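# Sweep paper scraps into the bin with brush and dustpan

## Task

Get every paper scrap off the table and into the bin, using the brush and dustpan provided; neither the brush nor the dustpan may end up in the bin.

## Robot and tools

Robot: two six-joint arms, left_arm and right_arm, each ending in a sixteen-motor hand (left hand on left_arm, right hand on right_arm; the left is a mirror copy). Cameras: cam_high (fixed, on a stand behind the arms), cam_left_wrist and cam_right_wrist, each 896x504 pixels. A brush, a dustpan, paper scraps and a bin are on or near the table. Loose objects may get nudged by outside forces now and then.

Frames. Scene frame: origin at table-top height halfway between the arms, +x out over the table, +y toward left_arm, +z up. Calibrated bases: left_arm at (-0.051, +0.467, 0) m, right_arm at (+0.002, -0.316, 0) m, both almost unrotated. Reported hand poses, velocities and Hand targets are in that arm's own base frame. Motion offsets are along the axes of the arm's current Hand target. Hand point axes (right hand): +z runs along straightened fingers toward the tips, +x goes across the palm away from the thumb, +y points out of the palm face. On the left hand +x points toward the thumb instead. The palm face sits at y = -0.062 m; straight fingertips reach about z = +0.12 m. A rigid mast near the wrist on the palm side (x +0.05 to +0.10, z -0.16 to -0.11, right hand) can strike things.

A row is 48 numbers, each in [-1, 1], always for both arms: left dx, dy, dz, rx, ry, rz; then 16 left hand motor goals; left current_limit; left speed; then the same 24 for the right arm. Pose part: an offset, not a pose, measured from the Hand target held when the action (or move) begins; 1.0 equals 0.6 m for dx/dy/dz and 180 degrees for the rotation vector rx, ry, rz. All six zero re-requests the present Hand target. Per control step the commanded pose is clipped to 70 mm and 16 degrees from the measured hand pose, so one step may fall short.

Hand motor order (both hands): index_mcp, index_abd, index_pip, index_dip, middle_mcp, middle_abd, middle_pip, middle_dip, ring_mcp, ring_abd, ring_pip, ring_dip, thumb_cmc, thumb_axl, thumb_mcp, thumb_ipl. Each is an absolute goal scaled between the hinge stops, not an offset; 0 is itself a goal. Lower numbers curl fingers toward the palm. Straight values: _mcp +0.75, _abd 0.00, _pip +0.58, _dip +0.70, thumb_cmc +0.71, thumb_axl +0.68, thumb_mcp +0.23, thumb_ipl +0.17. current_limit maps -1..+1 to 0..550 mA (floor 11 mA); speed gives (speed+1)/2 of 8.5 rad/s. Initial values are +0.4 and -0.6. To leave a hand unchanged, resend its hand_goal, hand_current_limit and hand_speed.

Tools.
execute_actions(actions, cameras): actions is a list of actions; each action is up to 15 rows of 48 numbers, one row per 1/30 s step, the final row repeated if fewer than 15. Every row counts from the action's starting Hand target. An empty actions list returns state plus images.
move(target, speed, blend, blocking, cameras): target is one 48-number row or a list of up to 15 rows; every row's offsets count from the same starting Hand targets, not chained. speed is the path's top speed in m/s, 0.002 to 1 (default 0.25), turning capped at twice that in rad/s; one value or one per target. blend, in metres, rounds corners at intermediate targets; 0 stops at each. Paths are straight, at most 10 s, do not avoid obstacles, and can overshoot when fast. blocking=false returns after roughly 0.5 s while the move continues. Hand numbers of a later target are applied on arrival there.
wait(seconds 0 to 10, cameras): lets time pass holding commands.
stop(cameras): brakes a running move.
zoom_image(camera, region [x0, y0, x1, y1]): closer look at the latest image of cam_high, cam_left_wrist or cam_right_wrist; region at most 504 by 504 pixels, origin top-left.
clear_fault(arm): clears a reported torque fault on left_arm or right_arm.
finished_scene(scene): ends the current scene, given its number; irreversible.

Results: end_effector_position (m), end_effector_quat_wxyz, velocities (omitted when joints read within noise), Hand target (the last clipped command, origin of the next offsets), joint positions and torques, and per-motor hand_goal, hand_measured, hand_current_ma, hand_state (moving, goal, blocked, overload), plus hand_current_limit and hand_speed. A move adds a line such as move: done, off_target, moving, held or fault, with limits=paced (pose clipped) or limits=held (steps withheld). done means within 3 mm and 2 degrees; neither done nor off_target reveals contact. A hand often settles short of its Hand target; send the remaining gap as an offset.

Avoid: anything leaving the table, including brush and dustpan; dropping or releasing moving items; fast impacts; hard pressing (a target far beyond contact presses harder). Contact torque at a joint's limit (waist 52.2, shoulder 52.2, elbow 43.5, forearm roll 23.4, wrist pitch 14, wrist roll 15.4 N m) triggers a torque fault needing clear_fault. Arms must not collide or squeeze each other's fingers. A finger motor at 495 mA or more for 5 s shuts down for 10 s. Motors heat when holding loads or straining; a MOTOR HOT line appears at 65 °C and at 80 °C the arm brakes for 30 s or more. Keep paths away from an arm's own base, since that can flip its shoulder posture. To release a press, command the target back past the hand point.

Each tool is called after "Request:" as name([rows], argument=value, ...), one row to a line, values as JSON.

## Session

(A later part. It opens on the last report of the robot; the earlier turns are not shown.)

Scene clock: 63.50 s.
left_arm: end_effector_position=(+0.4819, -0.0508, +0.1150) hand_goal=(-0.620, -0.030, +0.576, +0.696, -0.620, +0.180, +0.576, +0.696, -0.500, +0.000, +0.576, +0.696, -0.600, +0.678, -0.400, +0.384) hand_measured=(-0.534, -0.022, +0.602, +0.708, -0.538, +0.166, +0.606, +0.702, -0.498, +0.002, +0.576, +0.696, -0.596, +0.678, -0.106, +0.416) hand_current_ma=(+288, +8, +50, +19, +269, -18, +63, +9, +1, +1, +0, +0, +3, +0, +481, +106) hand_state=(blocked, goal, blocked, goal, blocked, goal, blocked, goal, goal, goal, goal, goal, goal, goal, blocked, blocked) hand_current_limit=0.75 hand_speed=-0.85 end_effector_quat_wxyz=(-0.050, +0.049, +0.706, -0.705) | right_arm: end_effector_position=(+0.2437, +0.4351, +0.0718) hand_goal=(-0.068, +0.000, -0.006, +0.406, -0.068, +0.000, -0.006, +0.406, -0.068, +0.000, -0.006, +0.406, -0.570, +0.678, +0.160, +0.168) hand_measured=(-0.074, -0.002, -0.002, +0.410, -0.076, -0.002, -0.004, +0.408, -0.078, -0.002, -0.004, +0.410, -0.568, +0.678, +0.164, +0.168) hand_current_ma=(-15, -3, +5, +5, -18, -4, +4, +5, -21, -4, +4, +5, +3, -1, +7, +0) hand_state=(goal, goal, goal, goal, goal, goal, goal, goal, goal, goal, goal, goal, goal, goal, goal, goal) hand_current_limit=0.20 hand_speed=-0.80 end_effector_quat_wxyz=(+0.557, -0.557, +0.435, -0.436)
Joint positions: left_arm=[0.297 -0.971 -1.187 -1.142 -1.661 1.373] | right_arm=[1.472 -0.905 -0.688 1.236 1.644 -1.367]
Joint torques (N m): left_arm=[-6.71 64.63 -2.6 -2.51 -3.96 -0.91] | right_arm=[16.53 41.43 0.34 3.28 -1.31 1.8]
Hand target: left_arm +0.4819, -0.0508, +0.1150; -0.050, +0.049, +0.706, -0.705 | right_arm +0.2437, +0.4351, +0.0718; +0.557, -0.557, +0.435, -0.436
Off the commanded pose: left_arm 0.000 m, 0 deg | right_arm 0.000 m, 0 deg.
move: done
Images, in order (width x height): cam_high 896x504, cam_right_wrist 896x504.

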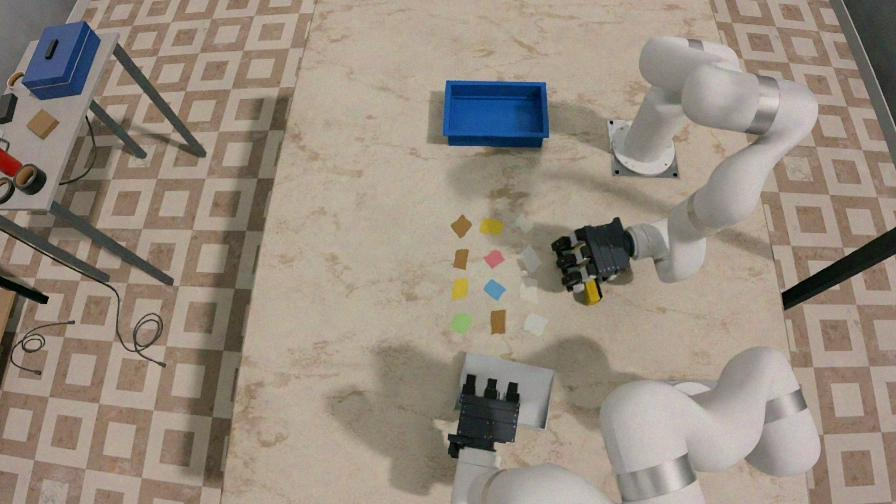

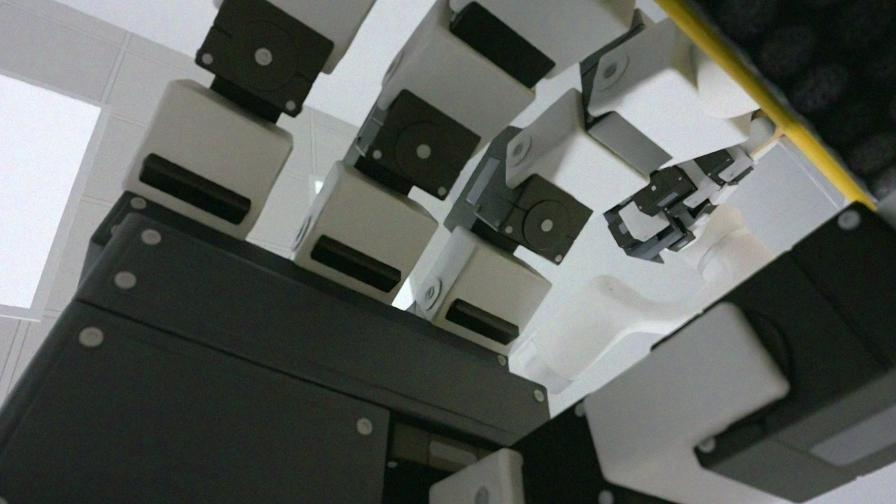

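Request:
move([
  [0,0,0,0,0,0,-0.62,-0.03,0.576,0.696,-0.62,0.18,0.576,0.696,-0.5,0,0.576,0.696,-0.6,0.678,-0.4,0.384,0.75,-0.85,0,0,0,0,0,0,-0.068,0,-0.007,0.406,-0.068,0,-0.007,0.406,-0.068,0,-0.007,0.406,-0.571,0.678,-0.02,0.168,0.2,-0.8],
], speed=0.05, cameras=["cam_high","cam_right_wrist"])

Request:
zoom_image(camera="cam_high", region=[510, 200, 650, 330])

Scene clock: 64.40 s.
left_arm: end_effector_position=(+0.4819, -0.0508, +0.1150) hand_goal=(-0.620, -0.030, +0.576, +0.696, -0.620, +0.180, +0.576, +0.696, -0.500, +0.000, +0.576, +0.696, -0.600, +0.678, -0.400, +0.384) hand_measured=(-0.534, -0.022, +0.602, +0.708, -0.538, +0.166, +0.606, +0.702, -0.498, +0.002, +0.576, +0.696, -0.596, +0.678, -0.106, +0.416) hand_current_ma=(+288, +8, +50, +19, +269, -18, +63, +9, +1, +1, +0, +0, +3, +0, +481, +106) hand_state=(blocked, goal, blocked, goal, blocked, goal, blocked, goal, goal, goal, goal, goal, goal, goal, blocked, blocked) hand_current_limit=0.75 hand_speed=-0.85 end_effector_quat_wxyz=(-0.050, +0.049, +0.706, -0.705) | right_arm: end_effector_position=(+0.2437, +0.4351, +0.0718) hand_goal=(-0.068, +0.000, -0.006, +0.406, -0.068, +0.000, -0.006, +0.406, -0.068, +0.000, -0.006, +0.406, -0.570, +0.678, -0.020, +0.168) hand_measured=(-0.054, -0.002, +0.000, +0.410, -0.064, -0.002, -0.004, +0.408, -0.076, -0.002, -0.004, +0.410, -0.564, +0.678, +0.074, +0.180) hand_current_ma=(+35, -3, +12, +5, +8, -4, +4, +5, -16, -4, +4, +5, +10, -1, +330, +39) hand_state=(goal, goal, goal, goal, goal, goal, goal, goal, goal, goal, goal, goal, goal, goal, blocked, goal) hand_current_limit=0.20 hand_speed=-0.80 end_effector_quat_wxyz=(+0.557, -0.557, +0.435, -0.436)
Joint positions: left_arm=[0.297 -0.971 -1.187 -1.142 -1.661 1.373] | right_arm=[1.472 -0.905 -0.688 1.236 1.644 -1.367]
Joint torques (N m): left_arm=[-5.84 64.95 -2.48 -3.07 -3.96 -1.12] | right_arm=[16.71 42.47 0.1 2.94 -0.94 1.83]
Hand target: left_arm +0.4819, -0.0508, +0.1150; -0.050, +0.049, +0.706, -0.705 | right_arm +0.2437, +0.4351, +0.0718; +0.557, -0.557, +0.435, -0.436
Off the commanded pose: left_arm 0.000 m, 0 deg | right_arm 0.000 m, 0 deg.
move: done
Images, in order (width x height): cam_high 896x504, cam_right_wrist 896x504.

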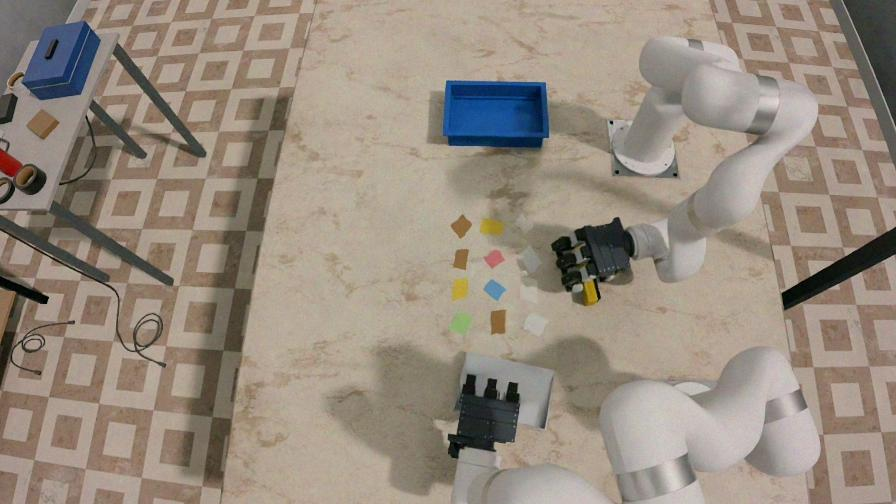

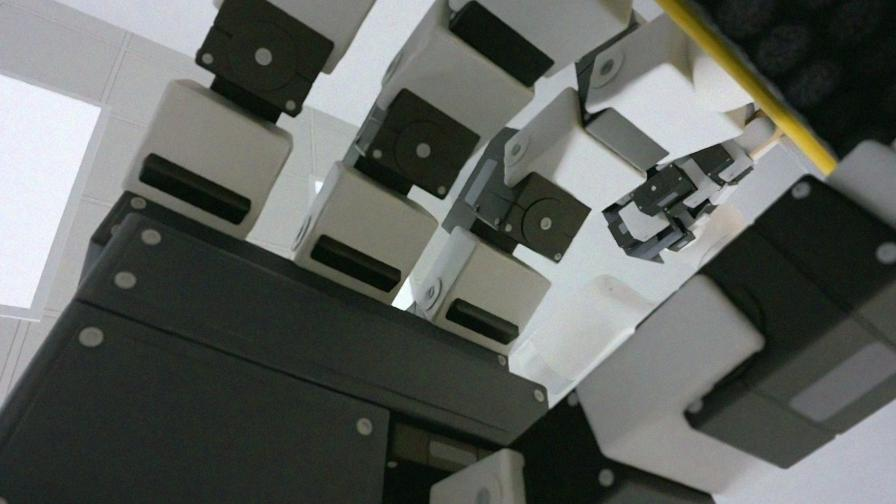

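Scaled by 3.600 from the camera's 896x504 image, which has a finer 1280x720 frame.

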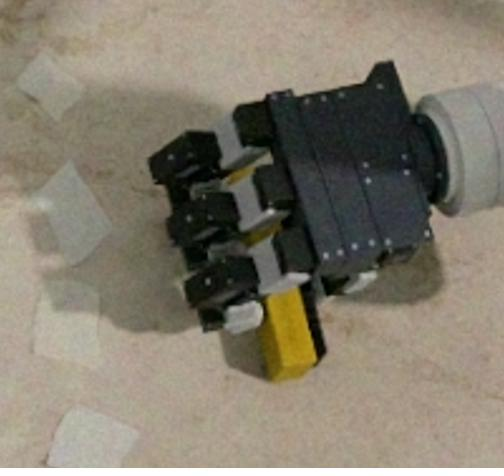

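Request:
move([
  [0,0,0,0,0,0,-0.62,-0.03,0.576,0.696,-0.62,0.18,0.576,0.696,-0.5,0,0.576,0.696,-0.6,0.678,-0.4,0.384,0.75,-0.85,0,0,0,0,0,0,-0.2,0,0.066,0.44,-0.2,0,0.066,0.44,-0.2,0,0.066,0.44,-0.571,0.678,-0.02,0.168,0.3,-0.8],
], speed=0.05, cameras=["cam_high","cam_right_wrist"])

Request:
zoom_image(camera="cam_high", region=[510, 200, 650, 330])

Scene clock: 65.77 s.
left_arm: end_effector_position=(+0.4819, -0.0508, +0.1150) hand_goal=(-0.620, -0.030, +0.576, +0.696, -0.620, +0.180, +0.576, +0.696, -0.500, +0.000, +0.576, +0.696, -0.600, +0.678, -0.400, +0.384) hand_measured=(-0.534, -0.022, +0.602, +0.708, -0.538, +0.166, +0.606, +0.702, -0.498, +0.002, +0.576, +0.696, -0.596, +0.678, -0.106, +0.416) hand_current_ma=(+288, +8, +50, +19, +269, -18, +63, +9, +1, +1, +0, +0, +3, +0, +481, +106) hand_state=(blocked, goal, blocked, goal, blocked, goal, blocked, goal, goal, goal, goal, goal, goal, goal, blocked, blocked) hand_current_limit=0.75 hand_speed=-0.85 end_effector_quat_wxyz=(-0.050, +0.049, +0.706, -0.705) | right_arm: end_effector_position=(+0.2437, +0.4351, +0.0718) hand_goal=(-0.200, +0.000, +0.066, +0.440, -0.200, +0.000, +0.066, +0.440, -0.200, +0.000, +0.066, +0.440, -0.570, +0.678, -0.020, +0.168) hand_measured=(-0.106, -0.006, +0.084, +0.446, -0.146, -0.004, +0.076, +0.442, -0.186, -0.002, +0.070, +0.442, -0.552, +0.680, +0.062, +0.188) hand_current_ma=(+357, -11, +44, +10, +192, -5, +19, +3, +34, -3, +6, +1, +48, +4, +358, +72) hand_state=(blocked, goal, goal, goal, blocked, goal, goal, goal, goal, goal, goal, goal, goal, goal, blocked, goal) hand_current_limit=0.30 hand_speed=-0.80 end_effector_quat_wxyz=(+0.557, -0.557, +0.435, -0.436)
Joint positions: left_arm=[0.297 -0.971 -1.187 -1.142 -1.661 1.373] | right_arm=[1.472 -0.905 -0.688 1.236 1.644 -1.367]
Joint torques (N m): left_arm=[-4.62 64.99 -2.81 -2.98 -3.88 -1.25] | right_arm=[14.56 38.96 -0.76 3.3 -0.2 1.5]
Hand target: left_arm +0.4819, -0.0508, +0.1150; -0.050, +0.049, +0.706, -0.705 | right_arm +0.2437, +0.4351, +0.0718; +0.557, -0.557, +0.435, -0.436
Off the commanded pose: left_arm 0.000 m, 0 deg | right_arm 0.000 m, 0 deg.
move: done
Images, in order (width x height): cam_high 896x504, cam_right_wrist 896x504.

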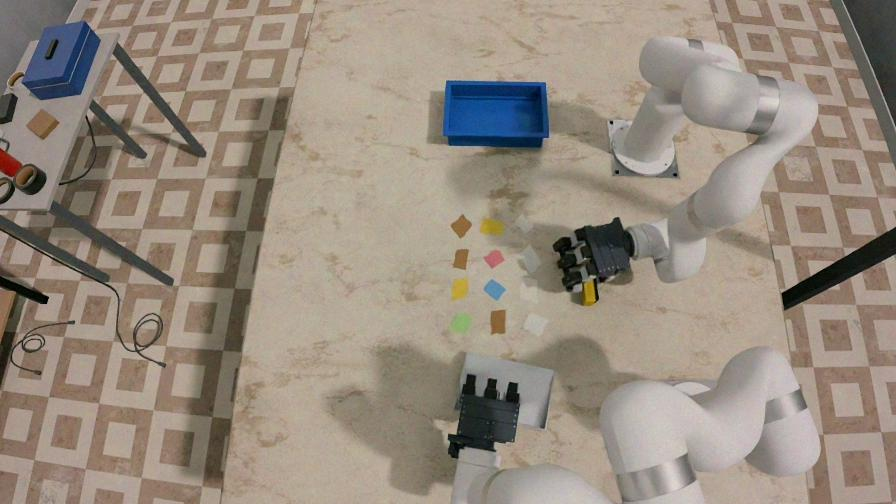

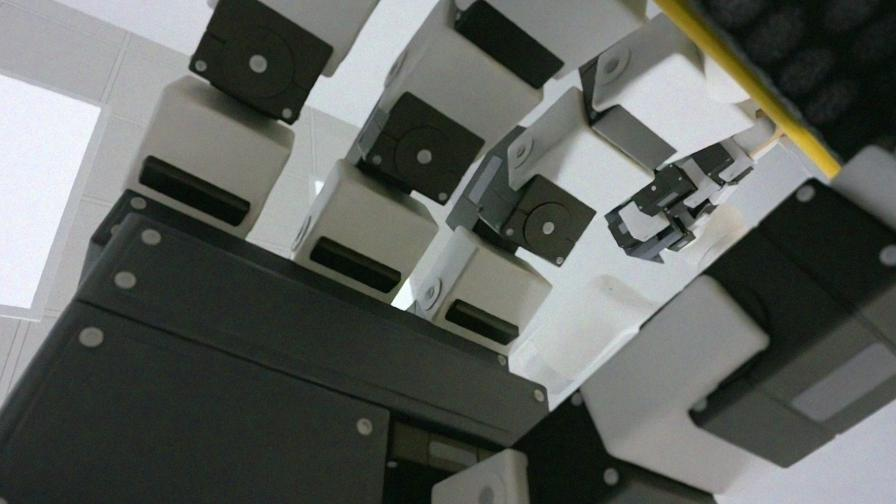

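Scaled by 3.600 from the camera's 896x504 image, which has a finer 1280x720 frame.

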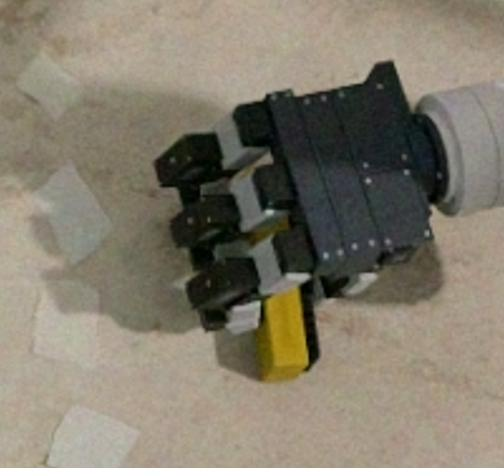

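Request:
move([
  [0,0,0,0,0,0,-0.62,-0.03,0.576,0.696,-0.62,0.18,0.576,0.696,-0.5,0,0.576,0.696,-0.6,0.678,-0.4,0.384,0.75,-0.85,0,0,0,0,0,0,-0.068,0,-0.007,0.406,-0.068,0,-0.007,0.406,-0.068,0,-0.007,0.406,-0.571,0.678,0.3,0.168,0.2,-0.7],
  [0,0,0,0,0,0,-0.62,-0.03,0.576,0.696,-0.62,0.18,0.576,0.696,-0.5,0,0.576,0.696,-0.6,0.678,-0.4,0.384,0.75,-0.85,0,0,0.02,0,0,0,-0.068,0,-0.007,0.406,-0.068,0,-0.007,0.406,-0.068,0,-0.007,0.406,-0.571,0.678,0.3,0.168,0.2,-0.7],
  [0,0,0,0,0,0,-0.62,-0.03,0.576,0.696,-0.62,0.18,0.576,0.696,-0.5,0,0.576,0.696,-0.6,0.678,-0.4,0.384,0.75,-0.85,0,-0.1333,0.035,0,0,0,-0.41,0,0.576,0.696,-0.41,0,0.576,0.696,-0.41,0,0.576,0.696,-0.571,0.678,0.226,0.168,0.4,-0.6],
], speed=0.08, cameras=["cam_high","cam_right_wrist"])

Request:
zoom_image(camera="cam_high", region=[510, 200, 650, 330])

Scene clock: 70.50 s.
left_arm: end_effector_position=(+0.4819, -0.0508, +0.1150) hand_goal=(-0.620, -0.030, +0.576, +0.696, -0.620, +0.180, +0.576, +0.696, -0.500, +0.000, +0.576, +0.696, -0.600, +0.678, -0.400, +0.384) hand_measured=(-0.534, -0.022, +0.602, +0.708, -0.538, +0.166, +0.606, +0.702, -0.498, +0.002, +0.576, +0.696, -0.596, +0.678, -0.106, +0.416) hand_current_ma=(+288, +8, +50, +19, +269, -18, +63, +9, +1, +1, +0, +0, +3, +0, +481, +106) hand_state=(blocked, goal, blocked, goal, blocked, goal, blocked, goal, goal, goal, goal, goal, goal, goal, blocked, blocked) hand_current_limit=0.75 hand_speed=-0.85 end_effector_quat_wxyz=(-0.050, +0.049, +0.706, -0.705) | right_arm: end_effector_position=(+0.2640, +0.4402, +0.1518) hand_goal=(-0.410, +0.000, +0.576, +0.696, -0.410, +0.000, +0.576, +0.696, -0.410, +0.000, +0.576, +0.696, -0.570, +0.678, +0.226, +0.168) hand_measured=(-0.410, -0.002, +0.572, +0.694, -0.410, -0.002, +0.572, +0.694, -0.410, -0.002, +0.572, +0.694, -0.568, +0.680, +0.228, +0.170) hand_current_ma=(+1, -4, -6, -4, +1, -4, -5, -4, +1, -3, -5, -5, +3, +4, +5, +3) hand_state=(goal, goal, goal, goal, goal, goal, goal, goal, goal, goal, goal, goal, goal, goal, goal, goal) hand_current_limit=0.40 hand_speed=-0.60 end_effector_quat_wxyz=(+0.557, -0.557, +0.435, -0.436)
Joint positions: left_arm=[0.297 -0.971 -1.187 -1.142 -1.661 1.373] | right_arm=[1.419 -0.669 -0.616 1.175 1.592 -1.523]
Joint torques (N m): left_arm=[-6.63 67.45 -3.24 -2.19 -3.99 -0.96] | right_arm=[-16.66 38.83 -2.54 -4.07 -0.97 -1.76]
Hand target: left_arm +0.4819, -0.0508, +0.1150; -0.050, +0.049, +0.706, -0.705 | right_arm +0.2640, +0.4402, +0.1518; +0.557, -0.557, +0.435, -0.436
Off the commanded pose: left_arm 0.000 m, 0 deg | right_arm 0.000 m, 0 deg.
move: done
Images, in order (width x height): cam_high 896x504, cam_right_wrist 896x504.

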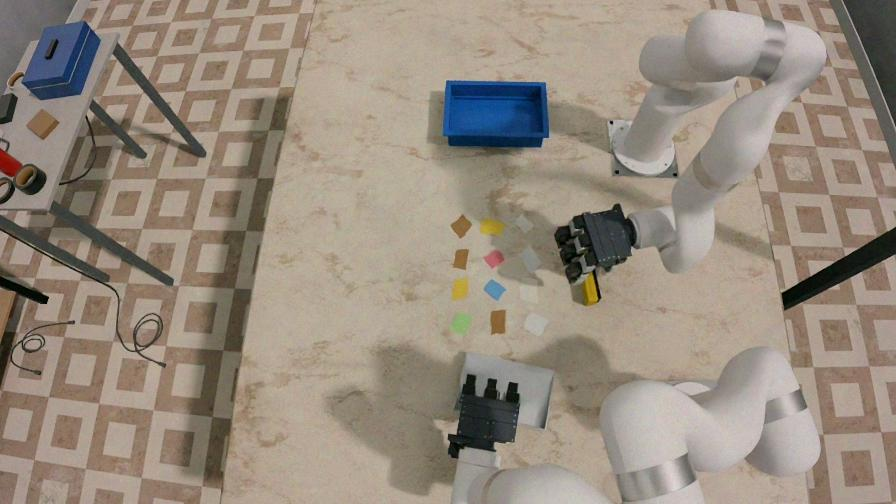

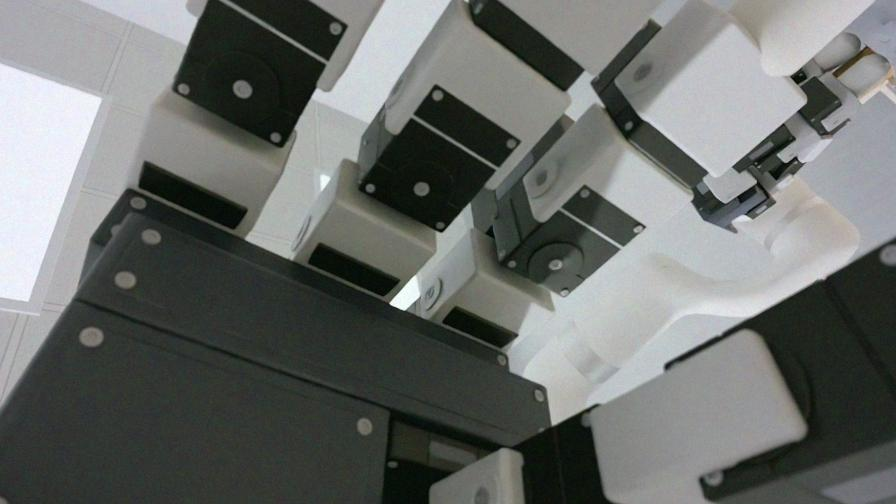

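Scaled by 3.600 from the camera's 896x504 image, which has a finer 1280x720 frame.

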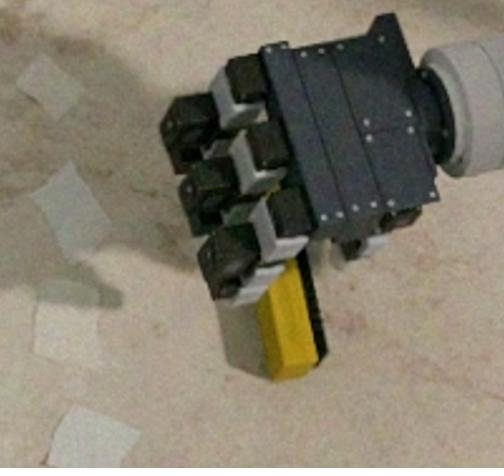

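Request:
move([
  [0,0,0,0,0,0,-0.62,-0.03,0.576,0.696,-0.62,0.18,0.576,0.696,-0.5,0,0.576,0.696,-0.6,0.678,-0.4,0.384,0.75,-0.85,0,0.08,-0.02,0,0,0,-0.41,0,0.576,0.696,-0.41,0,0.576,0.696,-0.41,0,0.576,0.696,-0.571,0.678,0.226,0.168,0.4,-0.6],
], speed=0.08, cameras=["cam_high","cam_right_wrist"])

Request:
zoom_image(camera="cam_high", region=[510, 200, 650, 330])

Scene clock: 72.40 s.
left_arm: end_effector_position=(+0.4819, -0.0508, +0.1150) hand_goal=(-0.620, -0.030, +0.576, +0.696, -0.620, +0.180, +0.576, +0.696, -0.500, +0.000, +0.576, +0.696, -0.600, +0.678, -0.400, +0.384) hand_measured=(-0.534, -0.022, +0.602, +0.708, -0.538, +0.166, +0.606, +0.702, -0.498, +0.002, +0.576, +0.696, -0.596, +0.678, -0.106, +0.416) hand_current_ma=(+288, +8, +50, +19, +269, -18, +63, +9, +1, +1, +0, +0, +3, +0, +481, +106) hand_state=(blocked, goal, blocked, goal, blocked, goal, blocked, goal, goal, goal, goal, goal, goal, goal, blocked, blocked) hand_current_limit=0.75 hand_speed=-0.85 end_effector_quat_wxyz=(-0.050, +0.049, +0.706, -0.705) | right_arm: end_effector_position=(+0.2524, +0.4373, +0.1038) hand_goal=(-0.410, +0.000, +0.576, +0.696, -0.410, +0.000, +0.576, +0.696, -0.410, +0.000, +0.576, +0.696, -0.570, +0.678, +0.226, +0.168) hand_measured=(-0.410, -0.002, +0.572, +0.694, -0.410, -0.002, +0.572, +0.694, -0.410, -0.002, +0.572, +0.694, -0.568, +0.680, +0.228, +0.170) hand_current_ma=(+0, -4, -5, -4, +0, -4, -5, -4, +0, -3, -5, -5, +3, +4, +5, +3) hand_state=(goal, goal, goal, goal, goal, goal, goal, goal, goal, goal, goal, goal, goal, goal, goal, goal) hand_current_limit=0.40 hand_speed=-0.60 end_effector_quat_wxyz=(+0.557, -0.557, +0.435, -0.436)
Joint positions: left_arm=[0.297 -0.971 -1.187 -1.142 -1.661 1.373] | right_arm=[1.449 -0.81 -0.655 1.209 1.627 -1.426]
Joint torques (N m): left_arm=[-6.32 63.58 -2.61 -2.49 -3.85 -1.04] | right_arm=[16.46 14.48 -10.26 3.42 4.58 1.72]
Hand target: left_arm +0.4819, -0.0508, +0.1150; -0.050, +0.049, +0.706, -0.705 | right_arm +0.2524, +0.4373, +0.1038; +0.557, -0.557, +0.435, -0.436
Off the commanded pose: left_arm 0.000 m, 0 deg | right_arm 0.000 m, 0 deg.
move: done
Images, in order (width x height): cam_high 896x504, cam_right_wrist 896x504.

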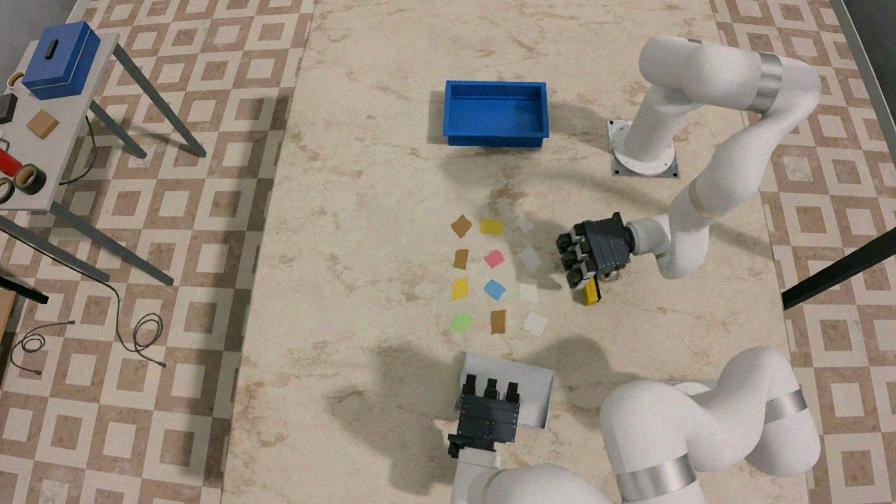

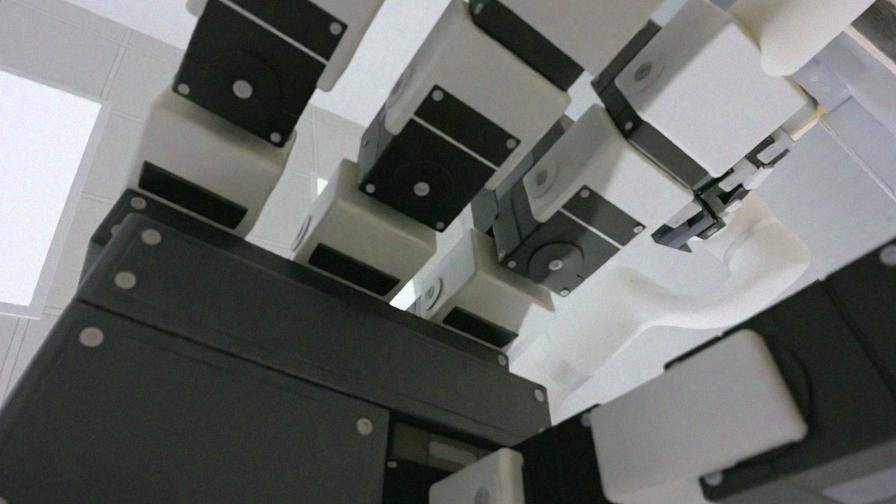

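Scaled by 3.600 from the camera's 896x504 image, which has a finer 1280x720 frame.

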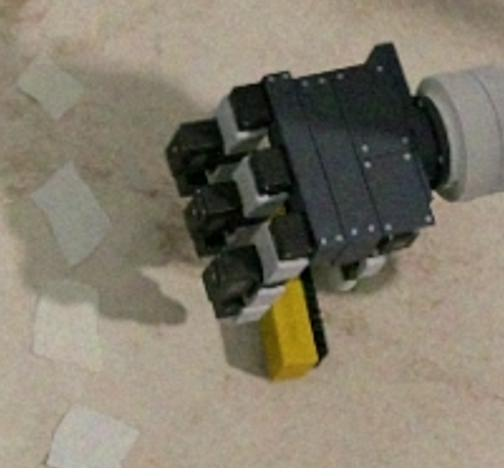

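Request:
move([
  [0,0,0,0,0,0,-0.62,-0.03,0.576,0.696,-0.62,0.18,0.576,0.696,-0.5,0,0.576,0.696,-0.6,0.678,-0.4,0.384,0.75,-0.85,0,0,0.013,0,0,0,-0.41,0,0.576,0.696,-0.41,0,0.576,0.696,-0.41,0,0.576,0.696,-0.571,0.678,0.226,0.168,0.4,-0.6],
  [0,0,0,0,0,0,-0.62,-0.03,0.576,0.696,-0.62,0.18,0.576,0.696,-0.5,0,0.576,0.696,-0.6,0.678,-0.4,0.384,0.75,-0.85,0,0.048,0.013,0,0,0,-0.41,0,0.576,0.696,-0.41,0,0.576,0.696,-0.41,0,0.576,0.696,-0.571,0.678,0.226,0.168,0.4,-0.6],
], speed=0.04, cameras=["cam_high","cam_right_wrist"])

Request:
zoom_image(camera="cam_high", region=[510, 200, 650, 330])

Scene clock: 75.00 s.
left_arm: end_effector_position=(+0.4819, -0.0508, +0.1150) hand_goal=(-0.620, -0.030, +0.576, +0.696, -0.620, +0.180, +0.576, +0.696, -0.500, +0.000, +0.576, +0.696, -0.600, +0.678, -0.400, +0.384) hand_measured=(-0.534, -0.022, +0.602, +0.708, -0.538, +0.166, +0.606, +0.702, -0.498, +0.002, +0.576, +0.696, -0.596, +0.678, -0.106, +0.416) hand_current_ma=(+288, +8, +50, +19, +269, -18, +63, +9, +1, +1, +0, +0, +3, +0, +481, +106) hand_state=(blocked, goal, blocked, goal, blocked, goal, blocked, goal, goal, goal, goal, goal, goal, goal, blocked, blocked) hand_current_limit=0.75 hand_speed=-0.85 end_effector_quat_wxyz=(-0.050, +0.049, +0.706, -0.705) | right_arm: end_effector_position=(+0.2600, +0.4392, +0.0750) hand_goal=(-0.410, +0.000, +0.576, +0.696, -0.410, +0.000, +0.576, +0.696, -0.410, +0.000, +0.576, +0.696, -0.570, +0.678, +0.226, +0.168) hand_measured=(-0.410, -0.002, +0.572, +0.694, -0.410, -0.002, +0.572, +0.694, -0.410, -0.002, +0.572, +0.694, -0.568, +0.680, +0.228, +0.170) hand_current_ma=(+0, -4, -5, -4, +0, -4, -5, -4, +0, -3, -5, -5, +3, +4, +5, +3) hand_state=(goal, goal, goal, goal, goal, goal, goal, goal, goal, goal, goal, goal, goal, goal, goal, goal) hand_current_limit=0.40 hand_speed=-0.60 end_effector_quat_wxyz=(+0.557, -0.557, +0.435, -0.436)
Joint positions: left_arm=[0.297 -0.971 -1.187 -1.142 -1.661 1.373] | right_arm=[1.429 -0.898 -0.699 1.192 1.646 -1.386]
Joint torques (N m): left_arm=[-7.07 65.19 -2.17 -2.65 -3.9 -0.92] | right_arm=[-15.87 17.85 -9.2 3.36 4.56 1.6]
Hand target: left_arm +0.4819, -0.0508, +0.1150; -0.050, +0.049, +0.706, -0.705 | right_arm +0.2600, +0.4392, +0.0750; +0.557, -0.557, +0.435, -0.436
Off the commanded pose: left_arm 0.000 m, 0 deg | right_arm 0.000 m, 0 deg.
move: done
Images, in order (width x height): cam_high 896x504, cam_right_wrist 896x504.

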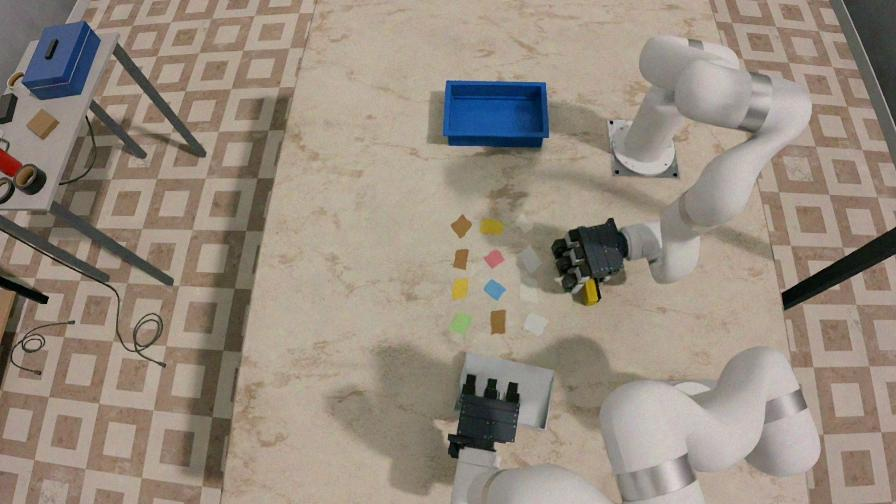

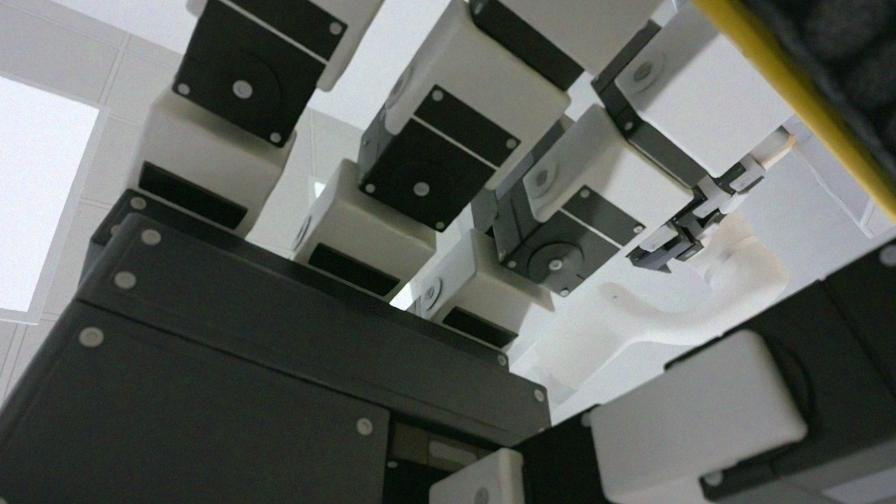

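Scaled by 3.600 from the camera's 896x504 image, which has a finer 1280x720 frame.

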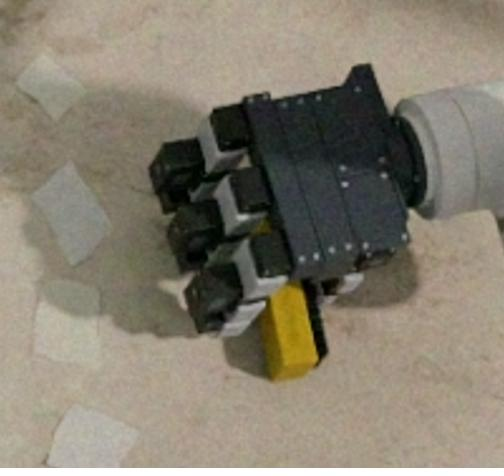

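Request:
move([
  [0,0,0,0,0,0,-0.62,-0.03,0.576,0.696,-0.62,0.18,0.576,0.696,-0.5,0,0.576,0.696,-0.6,0.678,-0.4,0.384,0.75,-0.85,0,0,0,0,0,0,-0.46,0,0.576,0.696,-0.46,0,0.576,0.696,-0.46,0,0.576,0.696,-0.571,0.678,0.1,0.168,0.2,-0.85],
  [0,0,0,0,0,0,-0.62,-0.03,0.576,0.696,-0.62,0.18,0.576,0.696,-0.5,0,0.576,0.696,-0.6,0.678,-0.4,0.384,0.75,-0.85,0,0,0,0,0,0,-0.48,0,0.576,0.696,-0.48,0,0.576,0.696,-0.48,0,0.576,0.696,-0.571,0.678,0.0,0.168,0.2,-0.85],
], speed=0.04, cameras=["cam_high","cam_right_wrist"])

Request:
zoom_image(camera="cam_high", region=[510, 200, 650, 330])

Scene clock: 76.50 s.
left_arm: end_effector_position=(+0.4819, -0.0508, +0.1150) hand_goal=(-0.620, -0.030, +0.576, +0.696, -0.620, +0.180, +0.576, +0.696, -0.500, +0.000, +0.576, +0.696, -0.600, +0.678, -0.400, +0.384) hand_measured=(-0.534, -0.022, +0.602, +0.708, -0.538, +0.166, +0.606, +0.702, -0.498, +0.002, +0.576, +0.696, -0.596, +0.678, -0.106, +0.416) hand_current_ma=(+288, +8, +50, +19, +269, -18, +63, +9, +1, +1, +0, +0, +3, +0, +481, +106) hand_state=(blocked, goal, blocked, goal, blocked, goal, blocked, goal, goal, goal, goal, goal, goal, goal, blocked, blocked) hand_current_limit=0.75 hand_speed=-0.85 end_effector_quat_wxyz=(-0.050, +0.049, +0.706, -0.705) | right_arm: end_effector_position=(+0.2600, +0.4392, +0.0750) hand_goal=(-0.480, +0.000, +0.576, +0.696, -0.480, +0.000, +0.576, +0.696, -0.480, +0.000, +0.576, +0.696, -0.570, +0.678, +0.000, +0.168) hand_measured=(-0.458, +0.000, +0.586, +0.698, -0.476, -0.002, +0.578, +0.696, -0.478, -0.002, +0.574, +0.694, -0.572, +0.680, +0.074, +0.180) hand_current_ma=(+61, +0, +19, +2, +10, -4, +2, -1, +2, -3, -4, -5, -3, +2, +330, +39) hand_state=(blocked, goal, goal, goal, goal, goal, goal, goal, goal, goal, goal, goal, goal, goal, blocked, goal) hand_current_limit=0.20 hand_speed=-0.85 end_effector_quat_wxyz=(+0.557, -0.557, +0.435, -0.436)
Joint positions: left_arm=[0.297 -0.971 -1.187 -1.142 -1.661 1.373] | right_arm=[1.429 -0.898 -0.699 1.192 1.646 -1.386]
Joint torques (N m): left_arm=[-7.04 64.67 -2.36 -2.61 -4.08 -0.92] | right_arm=[-14.56 16.51 -9.16 3.24 4.47 1.71]
Hand target: left_arm +0.4819, -0.0508, +0.1150; -0.050, +0.049, +0.706, -0.705 | right_arm +0.2600, +0.4392, +0.0750; +0.557, -0.557, +0.435, -0.436
Off the commanded pose: left_arm 0.000 m, 0 deg | right_arm 0.000 m, 0 deg.
move: done
Images, in order (width x height): cam_high 896x504, cam_right_wrist 896x504.

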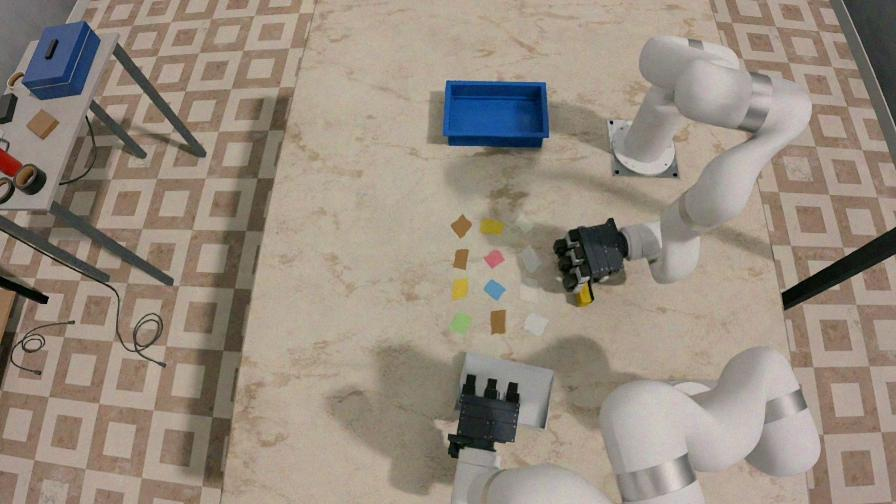

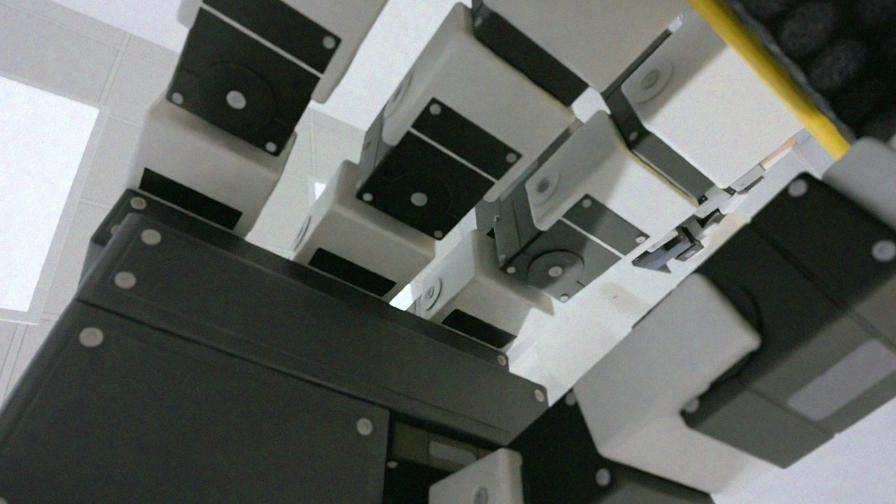

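Scaled by 3.600 from the camera's 896x504 image, which has a finer 1280x720 frame.

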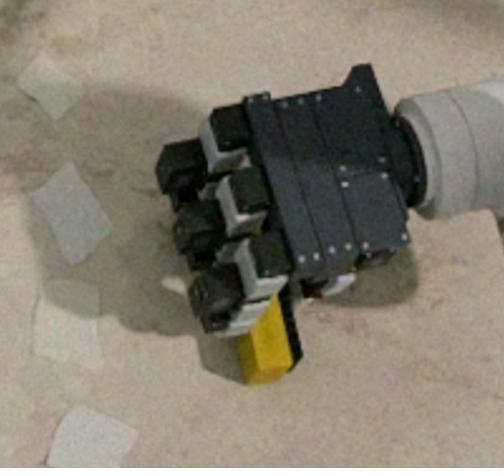

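Request:
move([
  [0,0,0,0,0,0,-0.62,-0.03,0.576,0.696,-0.62,0.18,0.576,0.696,-0.5,0,0.576,0.696,-0.6,0.678,-0.4,0.384,0.75,-0.85,0,0,0,0,0,0,-0.55,0,0.576,0.696,-0.55,0,0.576,0.696,-0.55,0,0.576,0.696,-0.571,0.678,0.0,0.168,0.2,-0.85],
], speed=0.04, cameras=["cam_high","cam_right_wrist"])

Request:
zoom_image(camera="cam_high", region=[510, 200, 650, 330])

Scene clock: 77.43 s.
left_arm: end_effector_position=(+0.4819, -0.0508, +0.1150) hand_goal=(-0.620, -0.030, +0.576, +0.696, -0.620, +0.180, +0.576, +0.696, -0.500, +0.000, +0.576, +0.696, -0.600, +0.678, -0.400, +0.384) hand_measured=(-0.534, -0.022, +0.602, +0.708, -0.538, +0.166, +0.606, +0.702, -0.498, +0.002, +0.576, +0.696, -0.596, +0.678, -0.106, +0.416) hand_current_ma=(+288, +8, +50, +19, +269, -18, +63, +9, +1, +1, +0, +0, +3, +0, +481, +106) hand_state=(blocked, goal, blocked, goal, blocked, goal, blocked, goal, goal, goal, goal, goal, goal, goal, blocked, blocked) hand_current_limit=0.75 hand_speed=-0.85 end_effector_quat_wxyz=(-0.050, +0.049, +0.706, -0.705) | right_arm: end_effector_position=(+0.2600, +0.4392, +0.0750) hand_goal=(-0.550, +0.000, +0.576, +0.696, -0.550, +0.000, +0.576, +0.696, -0.550, +0.000, +0.576, +0.696, -0.570, +0.678, +0.000, +0.168) hand_measured=(-0.470, +0.000, +0.590, +0.698, -0.498, -0.002, +0.586, +0.700, -0.524, -0.002, +0.580, +0.698, -0.566, +0.680, +0.074, +0.188) hand_current_ma=(+308, +0, +35, +4, +176, -4, +20, +6, +78, -2, +7, +1, +7, +2, +330, +74) hand_state=(blocked, goal, goal, goal, blocked, goal, goal, goal, blocked, goal, goal, goal, goal, goal, blocked, blocked) hand_current_limit=0.20 hand_speed=-0.85 end_effector_quat_wxyz=(+0.557, -0.557, +0.435, -0.436)
Joint positions: left_arm=[0.297 -0.971 -1.187 -1.142 -1.661 1.373] | right_arm=[1.429 -0.898 -0.699 1.192 1.646 -1.386]
Joint torques (N m): left_arm=[-6.18 65.84 -2.38 -2.4 -4.02 -1.02] | right_arm=[-15.03 16.41 -9.04 2.94 4.09 1.53]
Hand target: left_arm +0.4819, -0.0508, +0.1150; -0.050, +0.049, +0.706, -0.705 | right_arm +0.2600, +0.4392, +0.0750; +0.557, -0.557, +0.435, -0.436
Off the commanded pose: left_arm 0.000 m, 0 deg | right_arm 0.000 m, 0 deg.
move: done
Images, in order (width x height): cam_high 896x504, cam_right_wrist 896x504.

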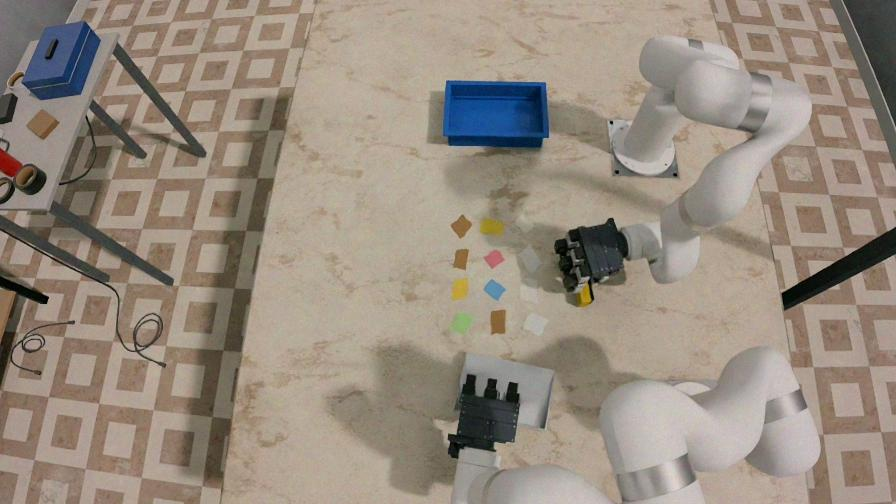

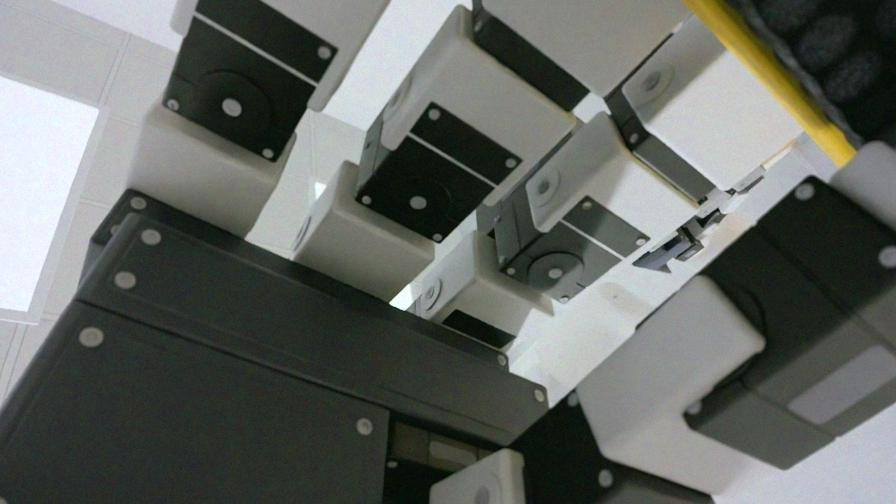

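Scaled by 3.600 from the camera's 896x504 image, which has a finer 1280x720 frame.

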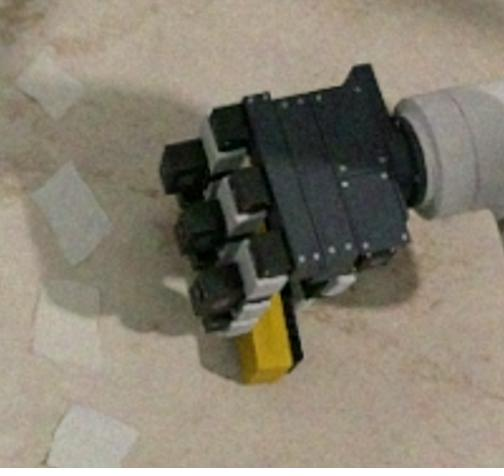

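Request:
move([
  [0,0,0,0,0,0,-0.62,-0.03,0.576,0.696,-0.62,0.18,0.576,0.696,-0.5,0,0.576,0.696,-0.6,0.678,-0.4,0.384,0.75,-0.85,0,0,0,0,0,0,-0.56,0,0.576,0.696,-0.58,0,0.576,0.696,-0.6,0,0.576,0.696,-0.571,0.678,0.0,0.168,0.25,-0.85],
  [0,0,0,0,0,0,-0.62,-0.03,0.576,0.696,-0.62,0.18,0.576,0.696,-0.5,0,0.576,0.696,-0.6,0.678,-0.4,0.384,0.75,-0.85,0,-0.07,0,0,0,0,-0.56,0,0.576,0.696,-0.58,0,0.576,0.696,-0.6,0,0.576,0.696,-0.571,0.678,0.0,0.168,0.25,-0.85],
], speed=0.04, cameras=["cam_high","cam_right_wrist"])

Request:
zoom_image(camera="cam_high", region=[510, 200, 650, 330])

Scene clock: 81.90 s.
left_arm: end_effector_position=(+0.4819, -0.0508, +0.1150) hand_goal=(-0.620, -0.030, +0.576, +0.696, -0.620, +0.180, +0.576, +0.696, -0.500, +0.000, +0.576, +0.696, -0.600, +0.678, -0.400, +0.384) hand_measured=(-0.534, -0.022, +0.602, +0.708, -0.538, +0.166, +0.606, +0.702, -0.498, +0.002, +0.576, +0.696, -0.596, +0.678, -0.106, +0.416) hand_current_ma=(+288, +8, +50, +19, +269, -18, +63, +9, +1, +1, +0, +0, +3, +0, +481, +106) hand_state=(blocked, goal, blocked, goal, blocked, goal, blocked, goal, goal, goal, goal, goal, goal, goal, blocked, blocked) hand_current_limit=0.75 hand_speed=-0.85 end_effector_quat_wxyz=(-0.050, +0.049, +0.706, -0.705) | right_arm: end_effector_position=(+0.2600, +0.4391, +0.1170) hand_goal=(-0.560, +0.000, +0.576, +0.696, -0.580, +0.000, +0.576, +0.696, -0.600, +0.000, +0.576, +0.696, -0.570, +0.678, +0.000, +0.168) hand_measured=(-0.472, -0.004, +0.594, +0.700, -0.524, -0.004, +0.588, +0.700, -0.570, +0.000, +0.582, +0.700, -0.554, +0.680, +0.074, +0.196) hand_current_ma=(+344, -7, +47, +8, +198, -5, +27, +9, +89, -1, +13, +6, +40, +2, +344, +111) hand_state=(blocked, goal, goal, goal, blocked, goal, goal, goal, blocked, goal, goal, goal, goal, goal, blocked, blocked) hand_current_limit=0.25 hand_speed=-0.85 end_effector_quat_wxyz=(+0.557, -0.557, +0.435, -0.436)
Joint positions: left_arm=[0.297 -0.971 -1.187 -1.142 -1.661 1.373] | right_arm=[1.429 -0.773 -0.647 1.188 1.618 -1.455]
Joint torques (N m): left_arm=[-6.39 65.06 -3.18 -2.15 -3.96 -0.84] | right_arm=[-0.46 39.95 -1.38 -3.43 -1.01 -1.71]
Hand target: left_arm +0.4819, -0.0508, +0.1150; -0.050, +0.049, +0.706, -0.705 | right_arm +0.2600, +0.4392, +0.1170; +0.557, -0.557, +0.435, -0.436
Off the commanded pose: left_arm 0.000 m, 0 deg | right_arm 0.000 m, 0 deg.
move: done
Images, in order (width x height): cam_high 896x504, cam_right_wrist 896x504.

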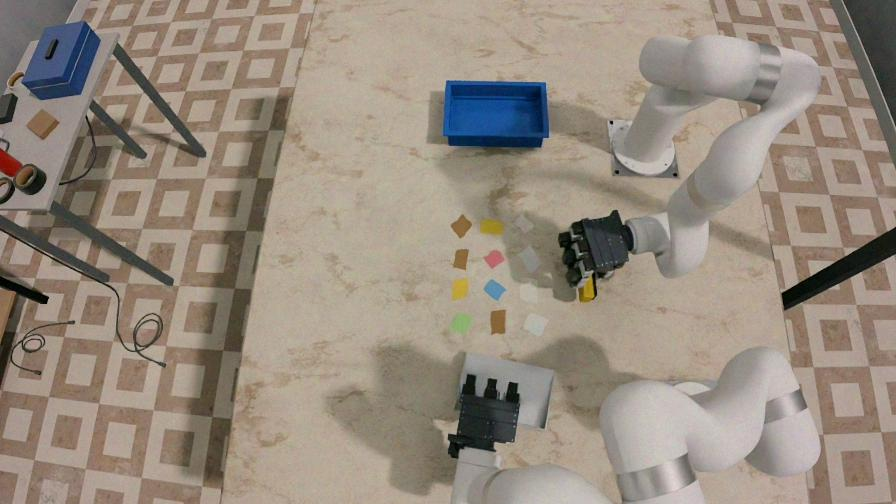

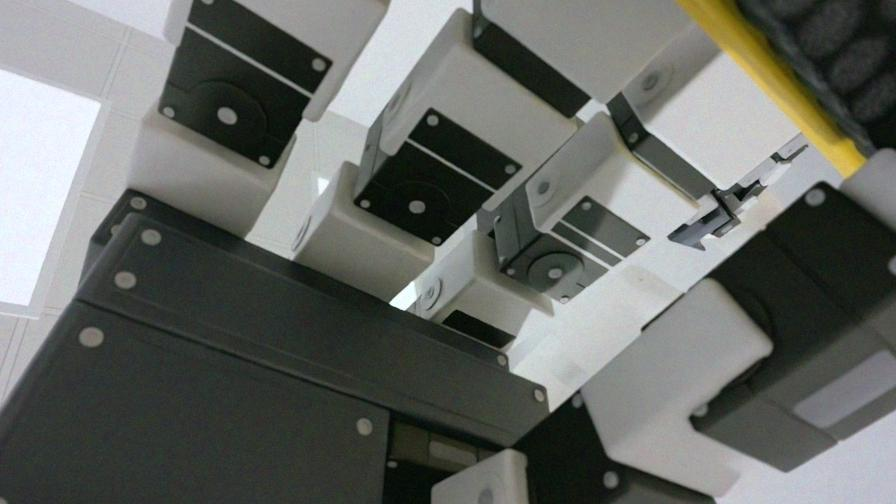

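Scaled by 3.600 from the camera's 896x504 image, which has a finer 1280x720 frame.

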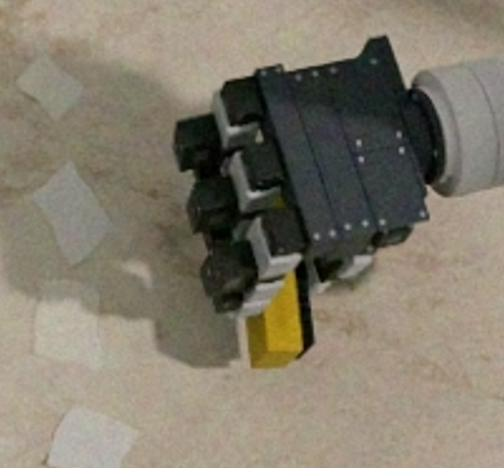

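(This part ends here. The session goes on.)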